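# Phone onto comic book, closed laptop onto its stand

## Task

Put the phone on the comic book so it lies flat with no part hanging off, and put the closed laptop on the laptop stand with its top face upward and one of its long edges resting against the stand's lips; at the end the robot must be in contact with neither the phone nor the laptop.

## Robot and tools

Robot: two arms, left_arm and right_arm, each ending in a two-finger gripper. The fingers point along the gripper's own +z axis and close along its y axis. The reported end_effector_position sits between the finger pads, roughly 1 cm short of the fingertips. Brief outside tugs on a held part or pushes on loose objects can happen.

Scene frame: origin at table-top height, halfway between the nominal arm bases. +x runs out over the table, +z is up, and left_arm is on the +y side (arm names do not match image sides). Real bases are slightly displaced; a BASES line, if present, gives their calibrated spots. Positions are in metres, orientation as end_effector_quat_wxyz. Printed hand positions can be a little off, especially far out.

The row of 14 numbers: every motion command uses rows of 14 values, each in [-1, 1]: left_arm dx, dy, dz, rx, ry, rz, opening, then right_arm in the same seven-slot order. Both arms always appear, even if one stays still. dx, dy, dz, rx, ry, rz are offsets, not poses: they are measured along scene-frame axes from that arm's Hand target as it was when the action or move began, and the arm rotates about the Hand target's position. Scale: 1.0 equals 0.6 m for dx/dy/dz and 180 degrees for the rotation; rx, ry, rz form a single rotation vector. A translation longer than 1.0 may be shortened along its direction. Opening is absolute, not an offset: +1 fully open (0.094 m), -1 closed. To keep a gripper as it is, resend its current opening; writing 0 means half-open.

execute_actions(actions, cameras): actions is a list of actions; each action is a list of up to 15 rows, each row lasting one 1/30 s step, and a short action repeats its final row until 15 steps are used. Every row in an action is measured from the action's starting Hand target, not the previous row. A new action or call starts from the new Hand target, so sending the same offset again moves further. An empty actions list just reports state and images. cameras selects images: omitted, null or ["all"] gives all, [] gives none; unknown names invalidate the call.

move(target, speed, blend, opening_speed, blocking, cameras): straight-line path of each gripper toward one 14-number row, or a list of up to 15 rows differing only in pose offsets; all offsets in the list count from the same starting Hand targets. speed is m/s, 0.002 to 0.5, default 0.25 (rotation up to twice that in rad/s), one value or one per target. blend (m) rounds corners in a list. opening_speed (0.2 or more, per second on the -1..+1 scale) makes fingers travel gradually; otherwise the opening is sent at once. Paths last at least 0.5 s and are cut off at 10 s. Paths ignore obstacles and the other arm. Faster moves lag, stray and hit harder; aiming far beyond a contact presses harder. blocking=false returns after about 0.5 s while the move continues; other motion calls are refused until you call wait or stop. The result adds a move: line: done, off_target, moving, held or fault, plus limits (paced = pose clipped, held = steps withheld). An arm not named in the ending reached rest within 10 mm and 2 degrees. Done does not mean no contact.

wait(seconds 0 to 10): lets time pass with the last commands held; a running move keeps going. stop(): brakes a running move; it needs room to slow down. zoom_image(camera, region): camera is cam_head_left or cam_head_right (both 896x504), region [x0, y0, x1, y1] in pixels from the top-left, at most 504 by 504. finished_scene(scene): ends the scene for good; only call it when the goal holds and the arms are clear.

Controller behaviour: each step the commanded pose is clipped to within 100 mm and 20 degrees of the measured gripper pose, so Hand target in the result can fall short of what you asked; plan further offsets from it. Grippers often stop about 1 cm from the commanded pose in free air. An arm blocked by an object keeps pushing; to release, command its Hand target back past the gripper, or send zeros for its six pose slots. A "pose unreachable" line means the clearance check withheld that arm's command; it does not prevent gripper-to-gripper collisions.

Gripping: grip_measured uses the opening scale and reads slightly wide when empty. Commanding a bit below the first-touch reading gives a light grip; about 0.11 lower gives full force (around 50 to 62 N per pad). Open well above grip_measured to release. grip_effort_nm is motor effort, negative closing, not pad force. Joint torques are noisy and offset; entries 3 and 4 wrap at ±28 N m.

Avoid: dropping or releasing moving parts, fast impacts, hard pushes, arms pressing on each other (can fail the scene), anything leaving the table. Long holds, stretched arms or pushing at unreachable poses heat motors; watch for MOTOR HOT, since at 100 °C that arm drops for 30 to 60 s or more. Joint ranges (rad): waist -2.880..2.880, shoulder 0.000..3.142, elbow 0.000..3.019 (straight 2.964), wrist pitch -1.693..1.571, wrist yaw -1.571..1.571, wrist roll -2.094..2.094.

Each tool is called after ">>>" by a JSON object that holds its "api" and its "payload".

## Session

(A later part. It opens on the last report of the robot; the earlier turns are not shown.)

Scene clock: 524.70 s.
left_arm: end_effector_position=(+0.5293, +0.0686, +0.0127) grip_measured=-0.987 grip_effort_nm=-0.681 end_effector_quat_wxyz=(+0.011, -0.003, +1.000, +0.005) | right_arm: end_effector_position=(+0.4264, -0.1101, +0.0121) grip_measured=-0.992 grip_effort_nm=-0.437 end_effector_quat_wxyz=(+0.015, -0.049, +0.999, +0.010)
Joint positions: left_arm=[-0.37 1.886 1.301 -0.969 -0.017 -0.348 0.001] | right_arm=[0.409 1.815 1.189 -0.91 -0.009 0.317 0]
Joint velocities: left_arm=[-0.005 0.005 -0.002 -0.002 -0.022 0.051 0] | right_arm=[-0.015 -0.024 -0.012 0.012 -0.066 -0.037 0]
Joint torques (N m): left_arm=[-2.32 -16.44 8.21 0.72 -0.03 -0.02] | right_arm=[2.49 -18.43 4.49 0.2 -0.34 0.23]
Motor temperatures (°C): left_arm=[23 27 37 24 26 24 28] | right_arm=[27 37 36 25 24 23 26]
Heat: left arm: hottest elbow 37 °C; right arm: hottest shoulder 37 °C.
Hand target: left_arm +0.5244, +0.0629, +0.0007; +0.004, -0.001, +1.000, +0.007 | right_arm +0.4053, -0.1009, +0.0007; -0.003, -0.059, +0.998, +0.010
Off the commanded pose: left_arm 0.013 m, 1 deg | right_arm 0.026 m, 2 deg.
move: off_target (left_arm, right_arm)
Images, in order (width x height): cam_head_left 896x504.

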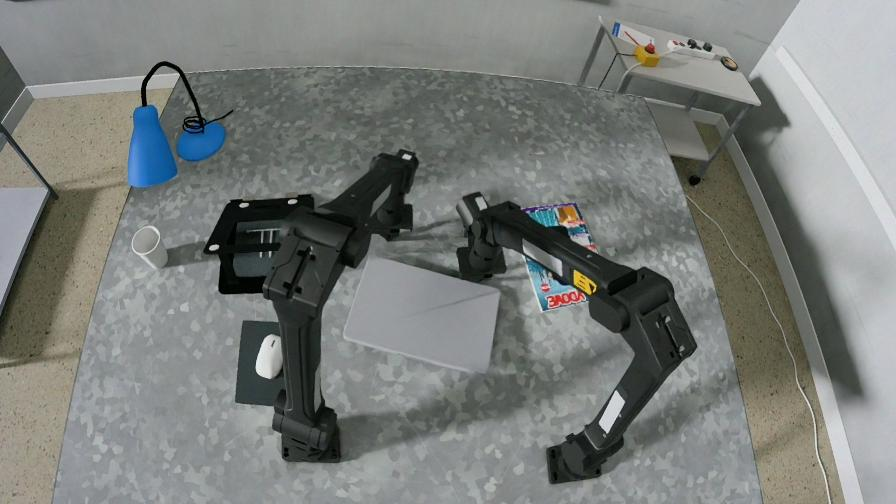

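>>> {"api": "move", "payload": {"target": [-0.2,0.0,0.0,0,0,0,-1,0,0,0,0,0,0,-1], "speed": 0.06, "cameras": ["cam_head_left"]}}

>>> {"api": "zoom_image", "payload": {"camera": "cam_head_left", "region": [320, 180, 540, 400]}}

Scene clock: 530.40 s.
left_arm: end_effector_position=(+0.4284, +0.0703, +0.0110) grip_measured=-0.987 grip_effort_nm=-0.676 end_effector_quat_wxyz=(+0.024, -0.010, +1.000, +0.002) | right_arm: end_effector_position=(+0.4227, -0.1050, +0.0120) grip_measured=-0.992 grip_effort_nm=-0.432 end_effector_quat_wxyz=(+0.014, -0.054, +0.998, +0.012)
Joint positions: left_arm=[-0.448 1.671 0.978 -0.836 -0.024 -0.439 0.001] | right_arm=[0.42 1.813 1.186 -0.91 -0.013 0.318 0]
Joint velocities: left_arm=[0.005 0.005 -0.012 0.012 0.007 -0.022 0] | right_arm=[-0.024 0.005 0.002 -0.007 -0.007 -0.051 0]
Joint torques (N m): left_arm=[-3.08 -15.68 4.9 -0.06 0.23 -0.12] | right_arm=[1.9 -18.2 4.72 0.17 -0.21 0.23]
Motor temperatures (°C): left_arm=[23 27 37 24 26 24 28] | right_arm=[27 37 35 25 24 23 26]
Heat: left arm: hottest elbow 37 °C; right arm: hottest shoulder 37 °C.
Hand target: left_arm +0.4043, +0.0647, +0.0019; +0.004, -0.001, +1.000, +0.007 | right_arm +0.4052, -0.1009, +0.0007; -0.003, -0.060, +0.998, +0.010
Off the commanded pose: left_arm 0.027 m, 3 deg | right_arm 0.021 m, 2 deg.
move: off_target (left_arm, right_arm)
Images, in order (width x height): cam_head_left 896x504.

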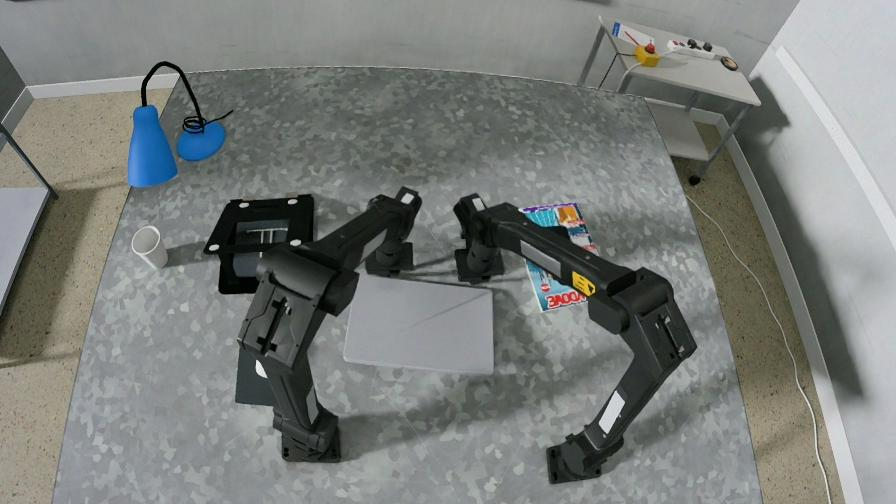

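Scaled by 2.291.

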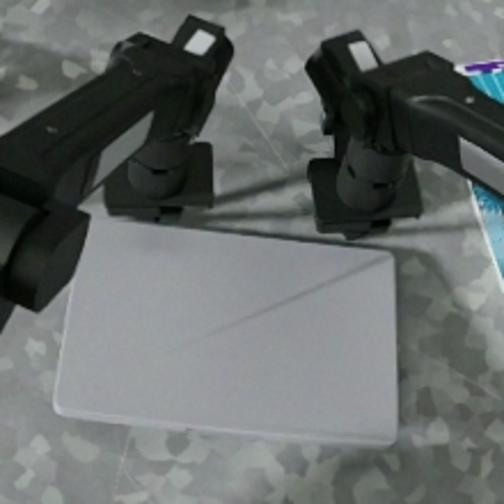

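>>> {"api": "move", "payload": {"target": [[0.04,0.1,0.25,0,0,0,-1,0.04,-0.05,0.1,0,0,0,-1],[0.04,0.565,0.45,0,0,-0.5,1,0.0,-0.25,0.3,0,0,0,-1]], "speed": 0.25, "blend": 0.03}}

>>> {"api": "zoom_image", "payload": {"camera": "cam_head_left", "region": [190, 120, 390, 320]}}

every target must give the same left_gripper/opening; nothing of the call was run
Scene clock: 556.43 s.
left_arm: end_effector_position=(+0.4284, +0.0703, +0.0110) grip_measured=-0.987 grip_effort_nm=-0.686 end_effector_quat_wxyz=(+0.024, -0.011, +1.000, +0.002) | right_arm: end_effector_position=(+0.4227, -0.1050, +0.0120) grip_measured=-0.992 grip_effort_nm=-0.437 end_effector_quat_wxyz=(+0.014, -0.054, +0.998, +0.012)
Joint positions: left_arm=[-0.448 1.671 0.978 -0.836 -0.024 -0.44 0.001] | right_arm=[0.42 1.813 1.186 -0.91 -0.013 0.318 0]
Joint velocities: left_arm=[-0.015 -0.005 0.002 -0.007 -0.022 -0.037 0] | right_arm=[0.005 0.005 0.017 0.007 -0.007 -0.051 0]
Joint torques (N m): left_arm=[-3.25 -14.97 4.86 -0.03 0.25 -0.09] | right_arm=[1.85 -18.32 4.7 0.2 -0.21 0.23]
Motor temperatures (°C): left_arm=[23 27 35 24 26 24 28] | right_arm=[27 37 34 25 24 23 26]
Heat: left arm: hottest elbow 35 °C; right arm: hottest shoulder 37 °C.
Hand target: left_arm +0.4043, +0.0647, +0.0019; +0.004, -0.001, +1.000, +0.007 | right_arm +0.4052, -0.1009, +0.0007; -0.003, -0.059, +0.998, +0.010
Tool commands: left_gripper/opening=-1.0 right_gripper/opening=-1.0
Off the commanded pose: left_arm 0.027 m, 3 deg | right_arm 0.021 m, 2 deg.

Scaled by 2.520.

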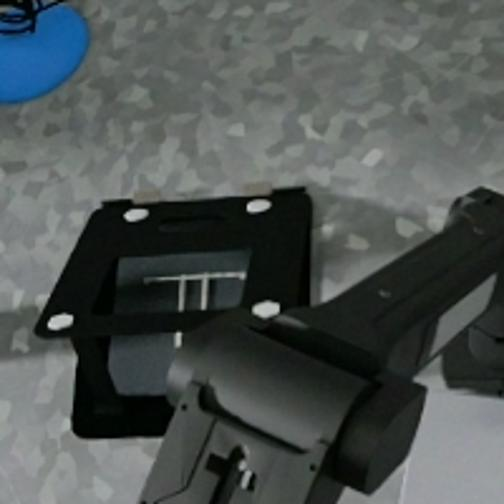

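>>> {"api": "move", "payload": {"target": [0.06,0.05,0.25,0,0,0,-1,0.06,-0.05,0.15,0,0,0,-1], "speed": 0.25, "cameras": []}}

>>> {"api": "move", "payload": {"target": [-0.02,0.515,0.2,0,0,-0.5,1,-0.05,-0.2,0.15,0,0,0,-1], "speed": 0.25}}

>>> {"api": "zoom_image", "payload": {"camera": "cam_head_left", "region": [190, 120, 390, 320]}}

Scene clock: 560.13 s.
left_arm: end_effector_position=(+0.4215, +0.0984, +0.1285) grip_measured=-0.987 grip_effort_nm=-0.681 end_effector_quat_wxyz=(-0.020, +0.000, +1.000, +0.018) | right_arm: end_effector_position=(+0.4214, -0.1334, +0.0703) grip_measured=-0.992 grip_effort_nm=-0.437 end_effector_quat_wxyz=(-0.026, -0.060, +0.998, +0.001)
Joint positions: left_arm=[-0.391 1.522 1.152 -1.251 -0.02 -0.362 0.001] | right_arm=[0.366 1.751 1.275 -1.143 -0.018 0.252 0]
Joint velocities: left_arm=[0.005 -0.005 -0.007 0.002 -0.007 0.037 0] | right_arm=[0.005 0.005 -0.007 -0.017 0.007 -0.007 -0.001]
Joint torques (N m): left_arm=[-0.79 -14.33 15.2 -0.05 0.1 0.12] | right_arm=[-0.03 -20.01 10.97 -0.27 -0.04 0.06]
Motor temperatures (°C): left_arm=[23 27 35 24 26 24 28] | right_arm=[27 37 34 25 24 23 26]
Heat: left arm: hottest elbow 35 °C; right arm: hottest shoulder 37 °C.
Hand target: left_arm +0.4429, +0.0948, +0.1510; +0.004, -0.001, +1.000, +0.007 | right_arm +0.4415, -0.1298, +0.0912; -0.003, -0.059, +0.998, +0.010
Off the commanded pose: left_arm 0.030 m, 3 deg | right_arm 0.029 m, 3 deg.
move: off_target (left_arm, right_arm)
No camera images: "cameras" was empty.

Scene clock: 564.30 s.
left_arm: end_effector_position=(+0.4200, +0.3948, +0.2477) grip_measured=+0.998 grip_effort_nm=0.125 end_effector_quat_wxyz=(-0.007, +0.707, +0.707, -0.018) | right_arm: end_effector_position=(+0.4039, -0.2448, +0.1645) grip_measured=-0.992 grip_effort_nm=-0.437 end_effector_quat_wxyz=(-0.020, -0.061, +0.998, +0.007)
Joint positions: left_arm=[0.348 1.452 1.396 -1.554 0.002 1.947 0.094] | right_arm=[0.142 1.542 1.275 -1.343 -0.018 0.024 0]
Joint velocities: left_arm=[-0.015 -0.005 -0.012 -0.007 -0.037 -0.051 -0.001] | right_arm=[-0.005 0.005 -0.002 -0.007 0.022 -0.022 -0.001]
Joint torques (N m): left_arm=[-0.79 -12.75 16.8 -0.16 0.16 0.09] | right_arm=[-0.21 -17.14 9.99 -0.24 -0.05 0.08]
Motor temperatures (°C): left_arm=[23 27 36 24 26 24 28] | right_arm=[27 37 35 25 24 23 26]
Heat: left arm: hottest elbow 36 °C; right arm: hottest shoulder 37 °C.
Hand target: left_arm +0.4356, +0.4055, +0.2690; +0.004, +0.706, +0.708, +0.002 | right_arm +0.4114, -0.2485, +0.1832; -0.001, -0.059, +0.998, +0.010
Off the commanded pose: left_arm 0.027 m, 3 deg | right_arm 0.019 m, 2 deg.
move: off_target (left_arm, right_arm)

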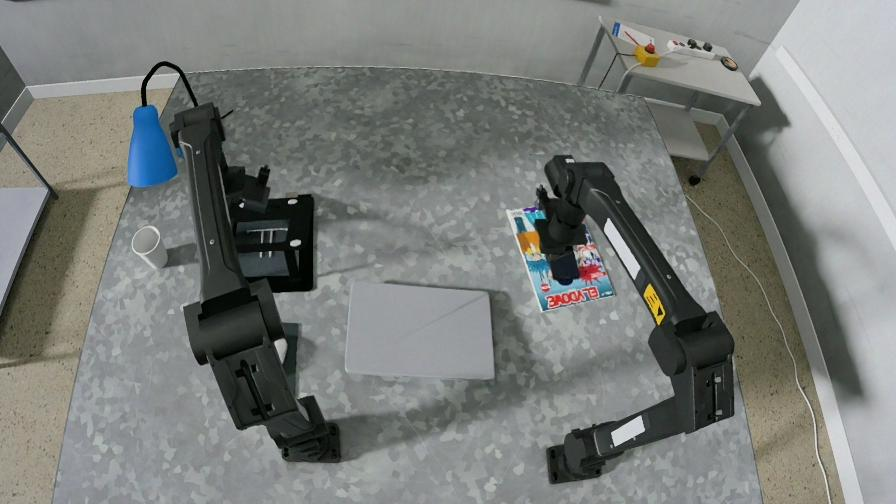

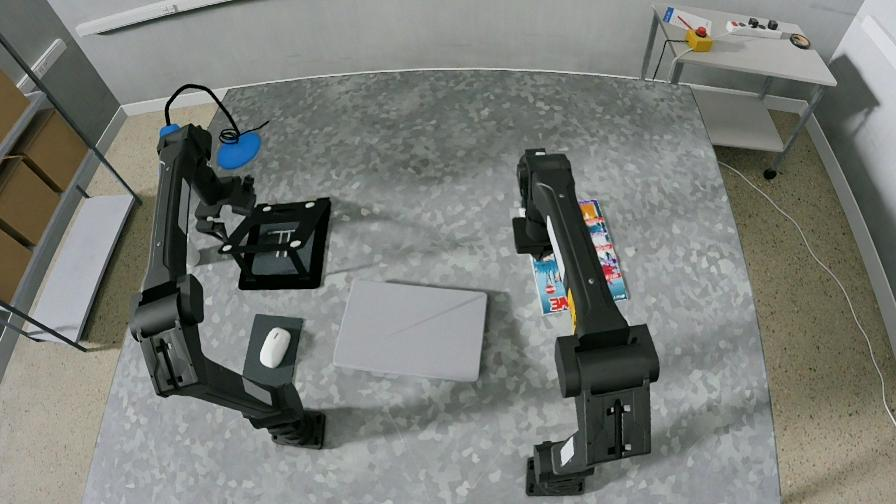

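Scaled by 2.520.

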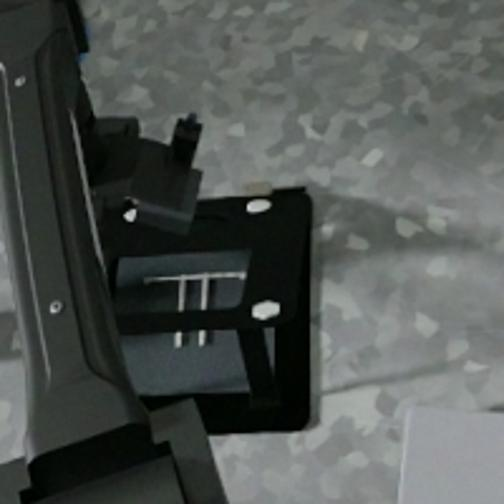

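>>> {"api": "zoom_image", "payload": {"camera": "cam_head_right", "region": [170, 140, 350, 320]}}

Scaled by 2.800.

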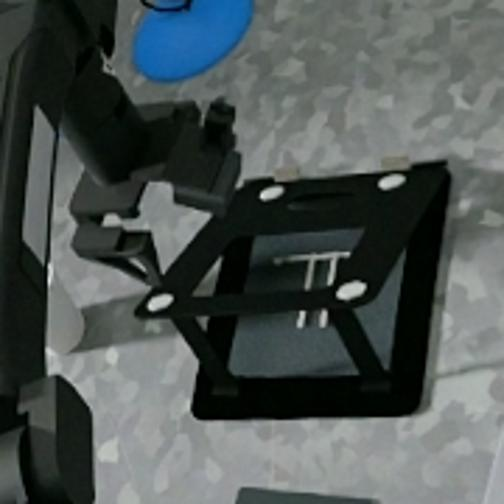

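>>> {"api": "move", "payload": {"target": [-0.03,0.0,-0.14,0,0,0,1,0,0,0,0,0,0,-1], "speed": 0.15, "cameras": ["cam_head_left","cam_head_right"]}}

>>> {"api": "zoom_image", "payload": {"camera": "cam_head_right", "region": [170, 170, 330, 330]}}

>>> {"api": "zoom_image", "payload": {"camera": "cam_head_left", "region": [180, 150, 340, 310]}}

Scene clock: 574.83 s.
left_arm: end_effector_position=(+0.4193, +0.3997, +0.1872) grip_measured=+0.998 grip_effort_nm=0.129 end_effector_quat_wxyz=(+0.001, +0.708, +0.706, -0.001) | right_arm: end_effector_position=(+0.4038, -0.2448, +0.1645) grip_measured=-0.992 grip_effort_nm=-0.432 end_effector_quat_wxyz=(-0.020, -0.061, +0.998, +0.007)
Joint positions: left_arm=[0.36 1.452 1.237 -1.356 0.003 1.963 0.094] | right_arm=[0.142 1.542 1.275 -1.343 -0.018 0.024 0]
Joint velocities: left_arm=[0.005 -0.015 -0.007 -0.012 -0.051 -0.066 0] | right_arm=[-0.005 -0.015 -0.017 0.002 0.037 0.022 -0.001]
Joint torques (N m): left_arm=[-0.32 -13.74 9.33 0.62 0.19 0.07] | right_arm=[-0.26 -17.2 10 -0.24 -0.05 0.09]
Motor temperatures (°C): left_arm=[23 27 38 24 26 23 28] | right_arm=[27 37 36 25 24 23 26]
Heat: left arm: hottest elbow 38 °C; right arm: hottest shoulder 37 °C.
Hand target: left_arm +0.4168, +0.4047, +0.1851; +0.004, +0.706, +0.708, +0.001 | right_arm +0.4113, -0.2485, +0.1832; -0.001, -0.060, +0.998, +0.010
Off the commanded pose: left_arm 0.006 m, 1 deg | right_arm 0.021 m, 2 deg.
move: off_target (right_arm)

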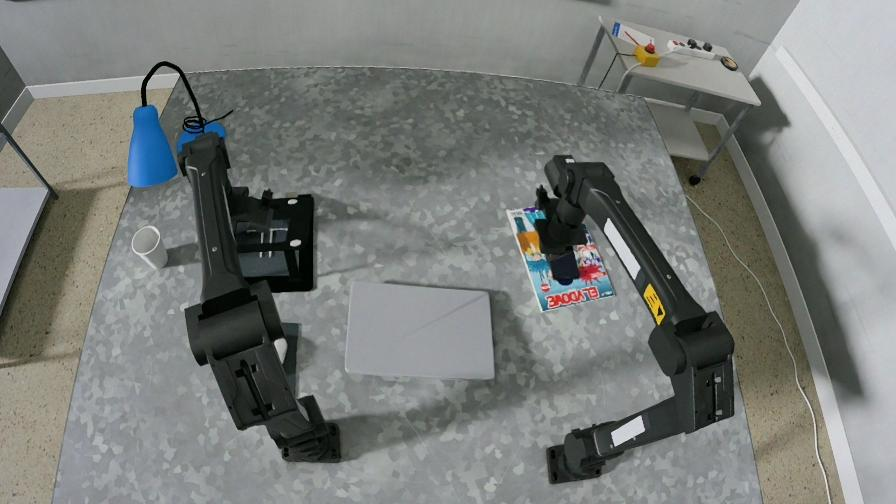

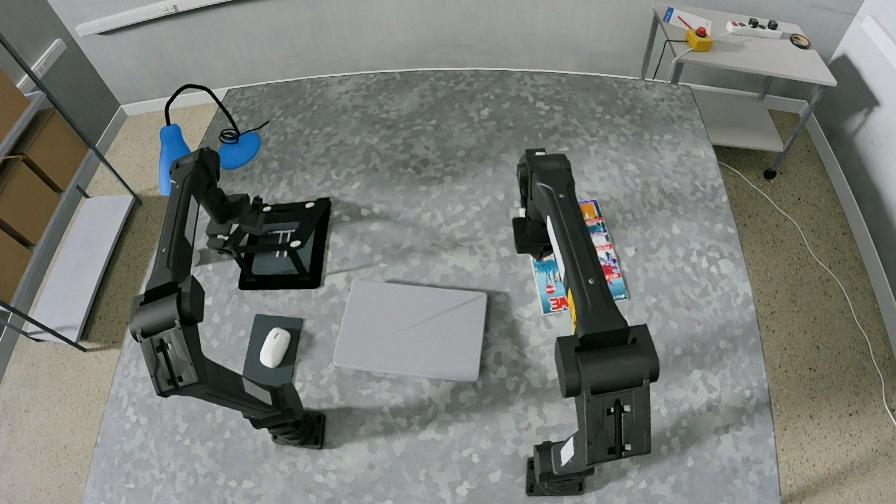

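Scaled by 3.150.

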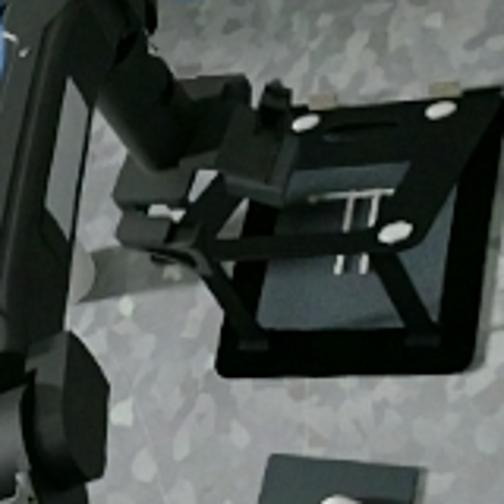

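Scaled by 3.150.

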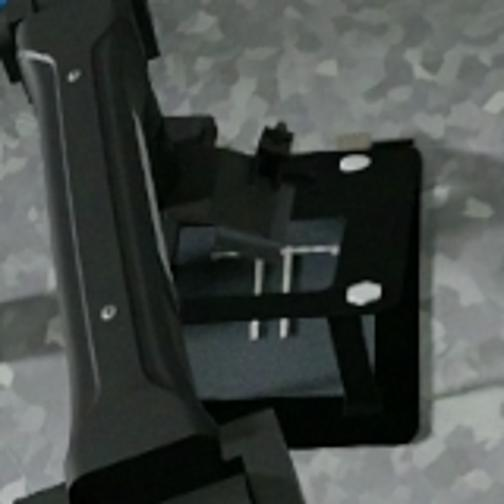

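>>> {"api": "move", "payload": {"target": [0.0,0.0,-0.14,0,0,0,1,0,0,0,0,0,0,-1], "speed": 0.08, "cameras": ["cam_head_left","cam_head_right"]}}

>>> {"api": "zoom_image", "payload": {"camera": "cam_head_right", "region": [170, 170, 330, 330]}}

>>> {"api": "zoom_image", "payload": {"camera": "cam_head_left", "region": [180, 150, 340, 310]}}

Scene clock: 582.40 s.
left_arm: end_effector_position=(+0.4184, +0.3993, +0.1079) grip_measured=+0.998 grip_effort_nm=0.129 end_effector_quat_wxyz=(+0.004, +0.709, +0.706, +0.004) | right_arm: end_effector_position=(+0.4038, -0.2448, +0.1645) grip_measured=-0.992 grip_effort_nm=-0.437 end_effector_quat_wxyz=(-0.020, -0.061, +0.998, +0.007)
Joint positions: left_arm=[0.36 1.509 1.08 -1.131 0.003 1.963 0.094] | right_arm=[0.142 1.542 1.275 -1.343 -0.018 0.024 0]
Joint velocities: left_arm=[-0.005 -0.005 -0.002 0.007 0.022 -0.051 0] | right_arm=[-0.005 -0.015 -0.007 0.007 -0.095 -0.007 -0.001]
Joint torques (N m): left_arm=[0.21 -12.51 8.73 0.66 0.19 0.05] | right_arm=[-0.26 -17.08 10.03 -0.27 -0.04 0.09]
Motor temperatures (°C): left_arm=[23 27 38 24 26 23 28] | right_arm=[27 37 37 25 24 23 26]
Heat: left arm: hottest elbow 38 °C; right arm: hottest shoulder 37 °C.
Hand target: left_arm +0.4161, +0.4036, +0.1011; +0.004, +0.706, +0.708, +0.001 | right_arm +0.4113, -0.2485, +0.1832; -0.001, -0.060, +0.998, +0.010
Off the commanded pose: left_arm 0.009 m, 1 deg | right_arm 0.020 m, 2 deg.
move: off_target (right_arm)

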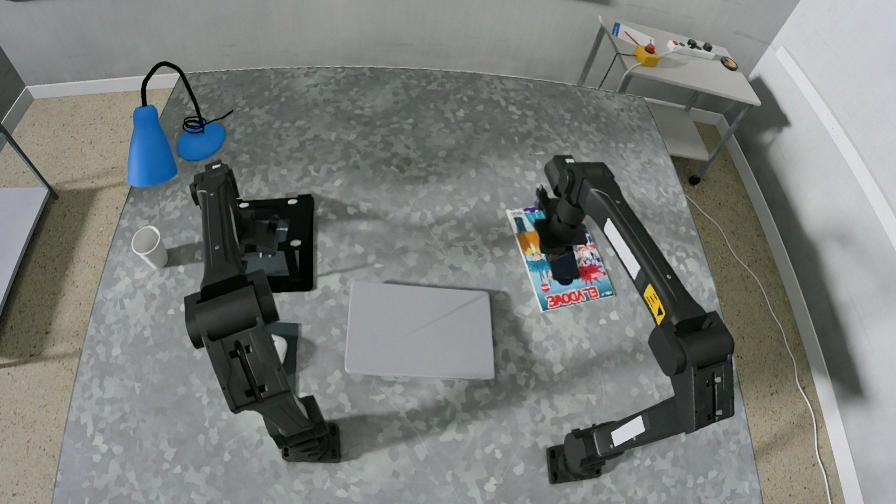

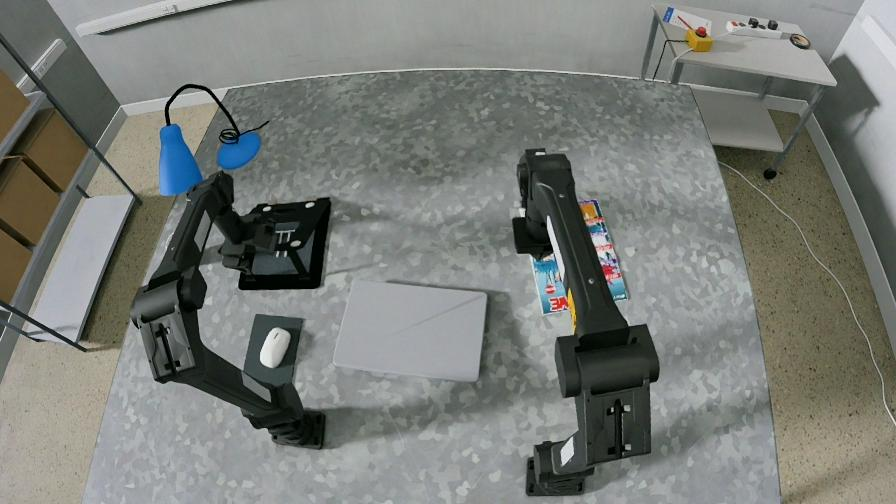

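Scaled by 3.150.

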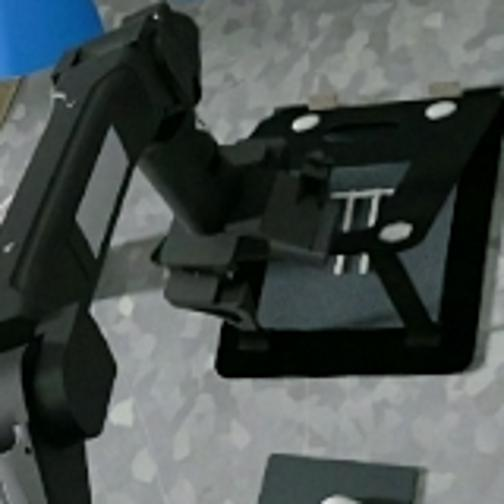

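Scaled by 3.150.

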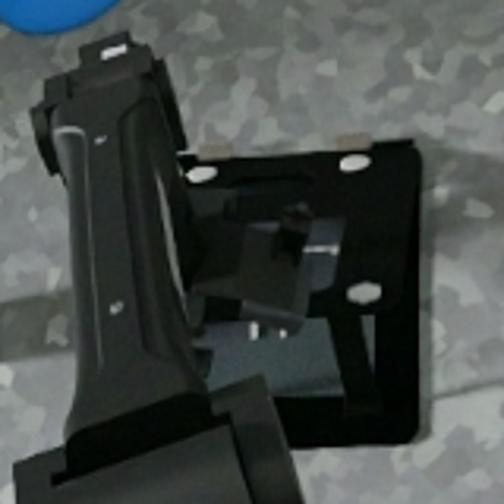

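>>> {"api": "move", "payload": {"target": [0.0,0.0,-0.05,0,0,0,1,0,0,0,0,0,0,-1], "speed": 0.06, "cameras": []}}

>>> {"api": "move", "payload": {"target": [0.0,0.0,0.0,0,0,0,-0.2,0,0,0,0,0,0,-1], "opening_speed": 0.5, "cameras": ["cam_head_right"]}}

>>> {"api": "zoom_image", "payload": {"camera": "cam_head_right", "region": [170, 170, 330, 330]}}

Scene clock: 587.00 s.
left_arm: end_effector_position=(+0.4219, +0.3989, +0.0920) grip_measured=+0.998 grip_effort_nm=0.125 end_effector_quat_wxyz=(+0.012, +0.712, +0.702, +0.010) | right_arm: end_effector_position=(+0.4038, -0.2448, +0.1645) grip_measured=-0.992 grip_effort_nm=-0.432 end_effector_quat_wxyz=(-0.020, -0.061, +0.998, +0.007)
Joint positions: left_arm=[0.36 1.526 1.052 -1.069 0.015 1.973 0.094] | right_arm=[0.142 1.542 1.275 -1.343 -0.018 0.024 0]
Joint velocities: left_arm=[-0.015 -0.005 0.002 -0.012 0.037 0.007 0] | right_arm=[-0.005 0.005 -0.002 -0.002 0.037 -0.037 0]
Joint torques (N m): left_arm=[-0.21 -11.28 6.67 1.51 -0.25 -0.08] | right_arm=[-0.32 -17.26 9.99 -0.23 -0.05 0.09]
Motor temperatures (°C): left_arm=[23 27 38 24 26 23 28] | right_arm=[27 36 37 25 24 23 26]
Heat: left arm: hottest elbow 38 °C; right arm: hottest elbow 37 °C.
Hand target: left_arm +0.4159, +0.4032, +0.0712; +0.004, +0.706, +0.708, +0.001 | right_arm +0.4113, -0.2485, +0.1832; -0.001, -0.060, +0.998, +0.010
Off the commanded pose: left_arm 0.022 m, 2 deg | right_arm 0.020 m, 2 deg.
move: off_target (left_arm, right_arm)
No camera images: "cameras" was empty.

Scene clock: 589.73 s.
left_arm: end_effector_position=(+0.4208, +0.3992, +0.0912) grip_measured=-0.196 grip_effort_nm=-0.125 end_effector_quat_wxyz=(+0.012, +0.708, +0.706, +0.009) | right_arm: end_effector_position=(+0.4038, -0.2448, +0.1645) grip_measured=-0.992 grip_effort_nm=-0.437 end_effector_quat_wxyz=(-0.020, -0.061, +0.998, +0.007)
Joint positions: left_arm=[0.362 1.526 1.05 -1.069 0.016 1.963 0.038] | right_arm=[0.142 1.542 1.275 -1.343 -0.018 0.024 0]
Joint velocities: left_arm=[-0.034 0.005 -0.012 -0.007 0.066 -0.022 0] | right_arm=[-0.015 -0.015 -0.002 -0.002 -0.037 0.007 0]
Joint torques (N m): left_arm=[-0.32 -11.4 6.91 1.43 -0.33 0.03] | right_arm=[-0.32 -17.14 10 -0.24 -0.04 0.09]
Motor temperatures (°C): left_arm=[23 27 37 24 26 23 28] | right_arm=[27 36 38 25 24 23 26]
Heat: left arm: hottest elbow 37 °C; right arm: hottest elbow 38 °C.
Hand target: left_arm +0.4160, +0.4032, +0.0713; +0.004, +0.706, +0.708, +0.001 | right_arm +0.4113, -0.2485, +0.1832; -0.001, -0.060, +0.998, +0.010
Off the commanded pose: left_arm 0.021 m, 1 deg | right_arm 0.020 m, 2 deg.
move: off_target (left_arm, right_arm)
Images, in order (width x height): cam_head_right 896x504.

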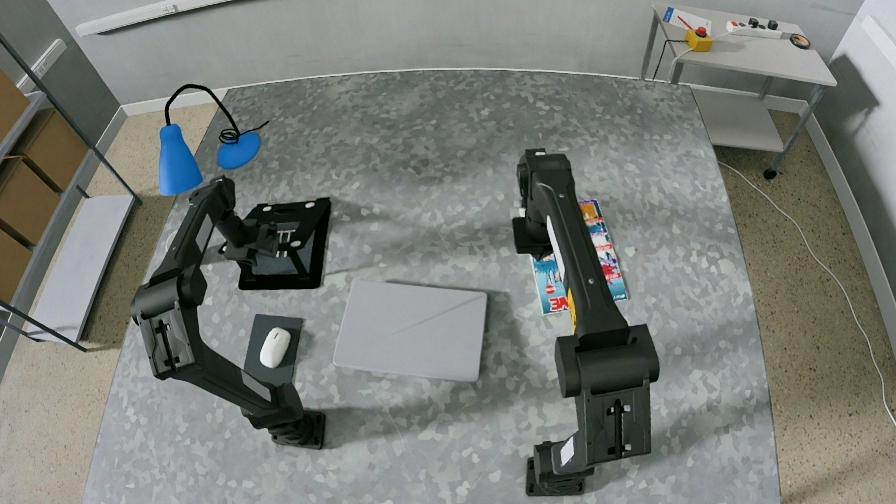

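Scaled by 3.150.

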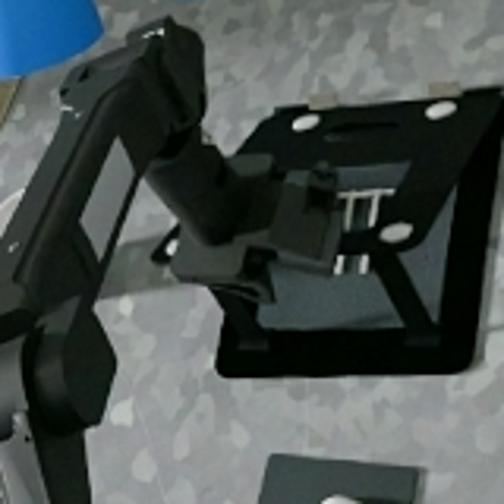

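>>> {"api": "move", "payload": {"target": [0.0,0.0,0.0,0,0,0,-0.8,0,0,0,0,0,0,-1], "opening_speed": 0.4, "cameras": ["cam_head_right"]}}

>>> {"api": "zoom_image", "payload": {"camera": "cam_head_right", "region": [170, 170, 330, 330]}}

Scene clock: 593.47 s.
left_arm: end_effector_position=(+0.4202, +0.4013, +0.0913) grip_measured=-0.431 grip_effort_nm=-1.013 end_effector_quat_wxyz=(+0.015, +0.691, +0.723, +0.011) | right_arm: end_effector_position=(+0.4038, -0.2448, +0.1645) grip_measured=-0.992 grip_effort_nm=-0.437 end_effector_quat_wxyz=(-0.020, -0.061, +0.998, +0.007)
Joint positions: left_arm=[0.369 1.523 1.047 -1.063 0.019 1.922 0.027] | right_arm=[0.142 1.542 1.275 -1.343 -0.018 0.024 0]
Joint velocities: left_arm=[0.024 -0.015 0.002 0.012 -0.037 -0.022 0] | right_arm=[-0.005 -0.005 -0.007 0.007 -0.007 0.007 0.001]
Joint torques (N m): left_arm=[-1.26 -10.29 7.31 1.21 -0.4 0.51] | right_arm=[-0.26 -17.32 10 -0.27 -0.04 0.09]
Motor temperatures (°C): left_arm=[23 27 37 24 26 24 28] | right_arm=[27 36 38 25 24 23 26]
Heat: left arm: hottest elbow 37 °C; right arm: hottest elbow 38 °C.
Hand target: left_arm +0.4159, +0.4032, +0.0712; +0.004, +0.706, +0.708, +0.001 | right_arm +0.4113, -0.2485, +0.1832; -0.001, -0.060, +0.998, +0.010
Off the commanded pose: left_arm 0.021 m, 3 deg | right_arm 0.020 m, 2 deg.
move: off_target (left_arm, right_arm)
Images, in order (width x height): cam_head_right 896x504.

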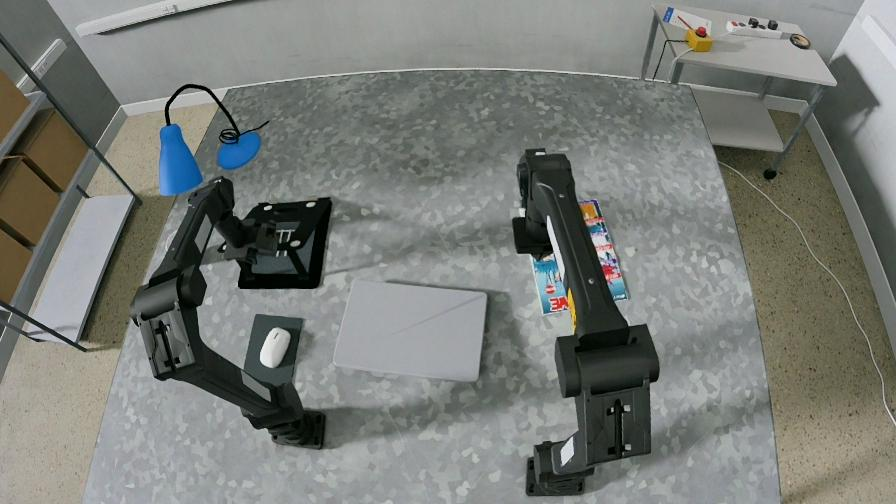

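Scaled by 3.150.

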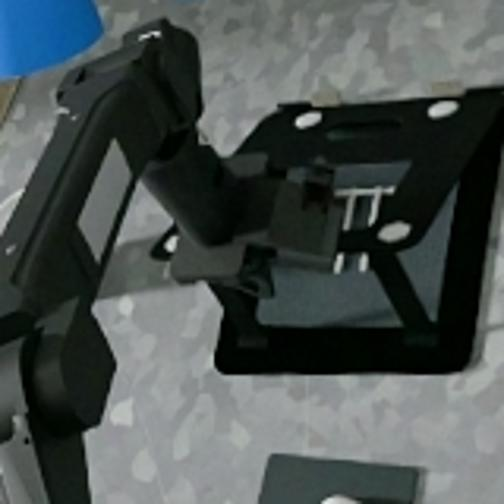

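>>> {"api": "move", "payload": {"target": [[0.01,0.0,0.06,0,0,0,-0.8,0,0,0,0,0,0,-1],[0.17,0.0,0.06,0,0,0,-0.8,0,0,0,0,0,0,-1]], "speed": 0.06}}

>>> {"api": "zoom_image", "payload": {"camera": "cam_head_right", "region": [170, 170, 370, 330]}}

Scene clock: 601.13 s.
left_arm: end_effector_position=(+0.4955, +0.4041, +0.1008) grip_measured=-0.434 grip_effort_nm=-1.009 end_effector_quat_wxyz=(+0.004, +0.706, +0.708, -0.006) | right_arm: end_effector_position=(+0.4038, -0.2448, +0.1645) grip_measured=-0.992 grip_effort_nm=-0.437 end_effector_quat_wxyz=(-0.020, -0.061, +0.998, +0.007)
Joint positions: left_arm=[0.312 1.708 1.305 -1.176 0.012 1.909 0.027] | right_arm=[0.142 1.542 1.275 -1.343 -0.018 0.024 0]
Joint velocities: left_arm=[0.015 0.005 0.017 -0.007 -0.007 -0.051 0] | right_arm=[-0.015 -0.005 0.002 -0.002 0.066 -0.022 -0.001]
Joint torques (N m): left_arm=[-3.19 -14.04 15.34 -0.28 -0.14 -0.21] | right_arm=[-0.21 -17.2 9.98 -0.24 -0.04 0.09]
Motor temperatures (°C): left_arm=[23 27 37 24 26 24 28] | right_arm=[27 36 38 25 24 23 26]
Heat: left arm: hottest elbow 37 °C; right arm: hottest elbow 38 °C.
Hand target: left_arm +0.5185, +0.4023, +0.1069; +0.005, +0.706, +0.708, +0.002 | right_arm +0.4113, -0.2485, +0.1832; -0.001, -0.060, +0.998, +0.010
Off the commanded pose: left_arm 0.023 m, 1 deg | right_arm 0.020 m, 2 deg.
move: off_target (left_arm, right_arm)

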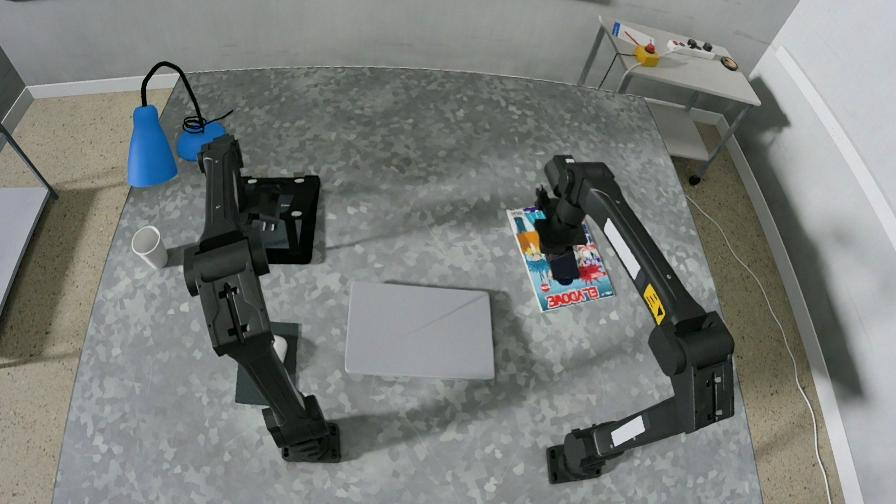

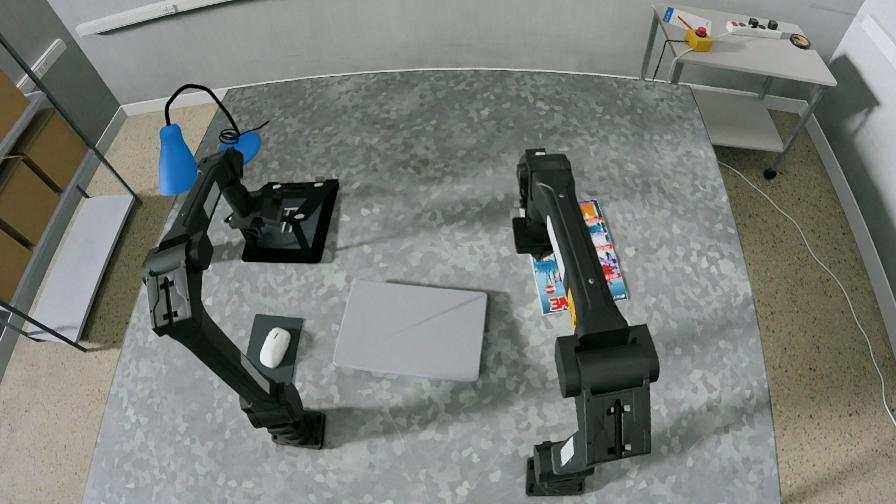

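Scaled by 2.520.

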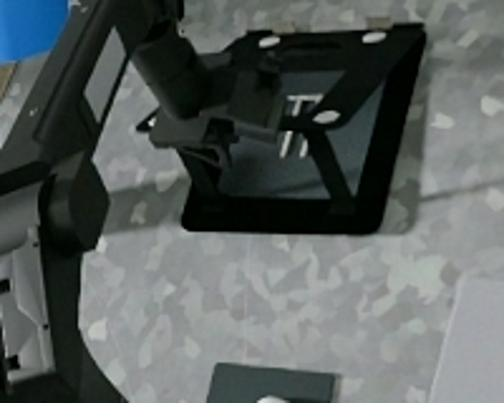

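>>> {"api": "move", "payload": {"target": [[0.03,-0.33,0.0,0,0,0,-0.8,0,0,0,0,0,0,-1],[0.03,-0.69,0.0,0,0,0,-0.8,-0.03,-0.1,0.03,0,0,0,-1]], "speed": 0.1, "blend": 0.02}}

>>> {"api": "zoom_image", "payload": {"camera": "cam_head_right", "region": [320, 140, 540, 400]}}

Scene clock: 609.63 s.
left_arm: end_effector_position=(+0.5263, +0.0101, +0.1024) grip_measured=-0.435 grip_effort_nm=-1.004 end_effector_quat_wxyz=(+0.007, +0.682, +0.731, +0.004) | right_arm: end_effector_position=(+0.3948, -0.3037, +0.1915) grip_measured=-0.992 grip_effort_nm=-0.437 end_effector_quat_wxyz=(-0.009, -0.061, +0.998, +0.010)
Joint positions: left_arm=[-0.469 1.827 1.475 -1.205 -0.003 1.062 0.027] | right_arm=[0.007 1.477 1.275 -1.388 -0.018 -0.11 0]
Joint velocities: left_arm=[-0.005 0.005 -0.002 -0.027 0.007 -0.066 0] | right_arm=[-0.005 -0.005 0.002 -0.007 0.007 0.037 0]
Joint torques (N m): left_arm=[-4.01 -16.62 15.39 -0.91 0.18 0.39] | right_arm=[-0.32 -16.32 8.58 -0.21 -0.04 0.08]
Motor temperatures (°C): left_arm=[23 27 38 24 26 24 29] | right_arm=[26 36 39 25 24 23 26]
Heat: left arm: hottest elbow 38 °C; right arm: hottest elbow 39 °C.
Hand target: left_arm +0.5323, -0.0123, +0.1109; +0.008, +0.706, +0.708, +0.002 | right_arm +0.3932, -0.3085, +0.2022; +0.000, -0.059, +0.998, +0.010
Off the commanded pose: left_arm 0.024 m, 4 deg | right_arm 0.011 m, 1 deg.
move: off_target (left_arm, right_arm)

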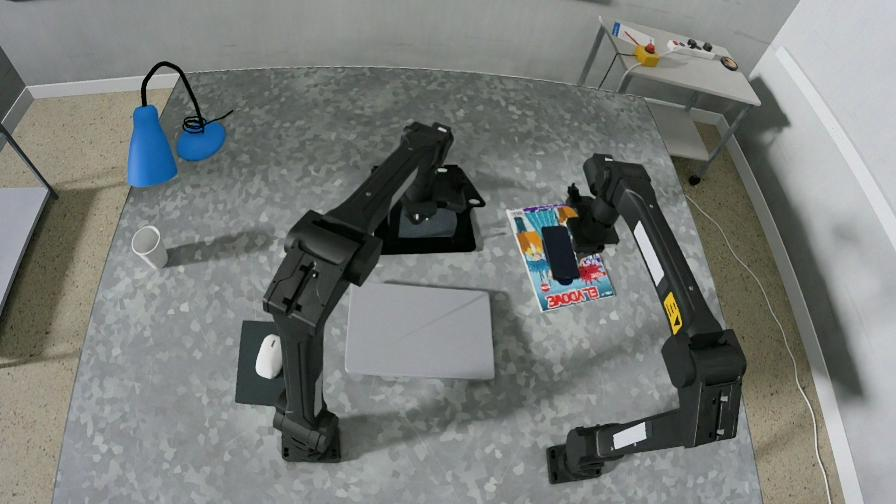

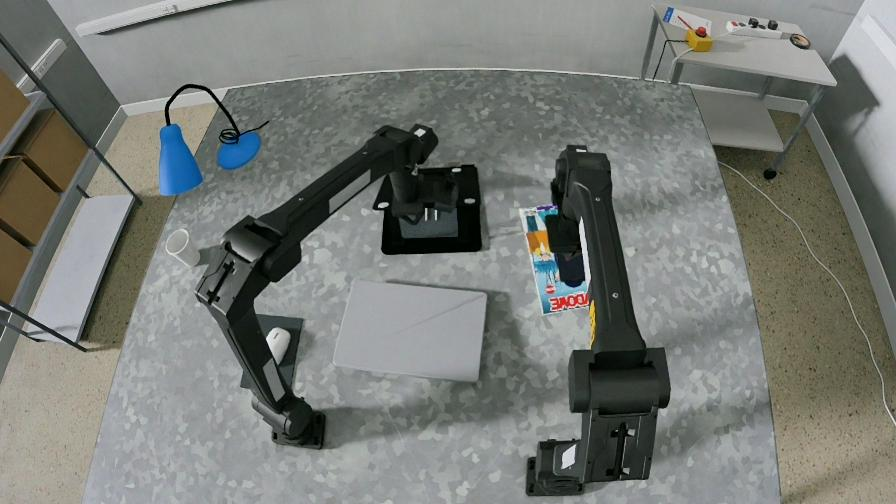

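Scaled by 1.938.

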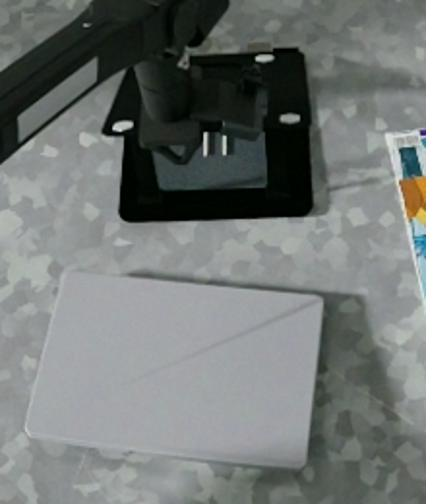

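>>> {"api": "execute_actions", "payload": {"actions": []}}

Scene clock: 627.13 s.
left_arm: end_effector_position=(+0.5263, +0.0101, +0.1023) grip_measured=-0.435 grip_effort_nm=-1.004 end_effector_quat_wxyz=(+0.006, +0.682, +0.731, +0.004) | right_arm: end_effector_position=(+0.3947, -0.3037, +0.1915) grip_measured=-0.992 grip_effort_nm=-0.437 end_effector_quat_wxyz=(-0.009, -0.062, +0.998, +0.010)
Joint positions: left_arm=[-0.469 1.827 1.476 -1.205 -0.003 1.062 0.027] | right_arm=[0.007 1.477 1.275 -1.388 -0.018 -0.111 0]
Joint velocities: left_arm=[-0.015 0.005 0.012 -0.017 -0.066 0.037 -0.001] | right_arm=[-0.005 0.005 0.007 -0.007 -0.081 -0.095 0]
Joint torques (N m): left_arm=[-3.49 -16.79 15.12 -0.72 0.12 0.35] | right_arm=[-0.21 -16.32 8.61 -0.23 -0.04 0.09]
Motor temperatures (°C): left_arm=[23 28 38 24 26 24 29] | right_arm=[26 36 39 25 24 23 26]
Heat: left arm: hottest elbow 38 °C; right arm: hottest elbow 39 °C.
Hand target: left_arm +0.5323, -0.0123, +0.1108; +0.008, +0.706, +0.708, +0.002 | right_arm +0.3932, -0.3085, +0.2022; +0.000, -0.059, +0.998, +0.010
Tool commands: left_gripper/opening=-0.8 right_gripper/opening=-1.0
Off the commanded pose: left_arm 0.024 m, 4 deg | right_arm 0.011 m, 1 deg.

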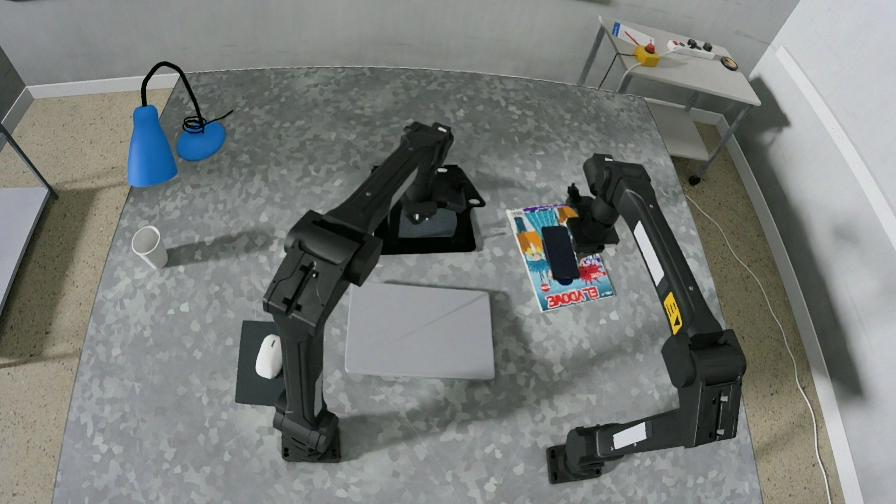

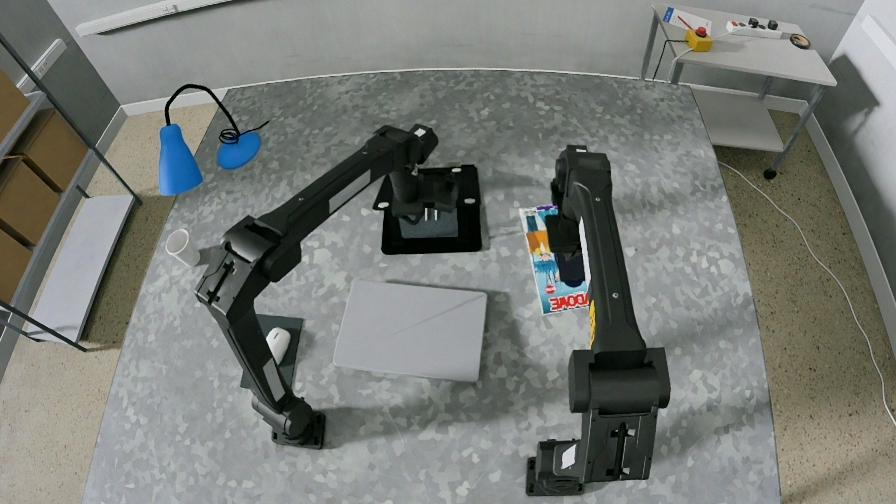

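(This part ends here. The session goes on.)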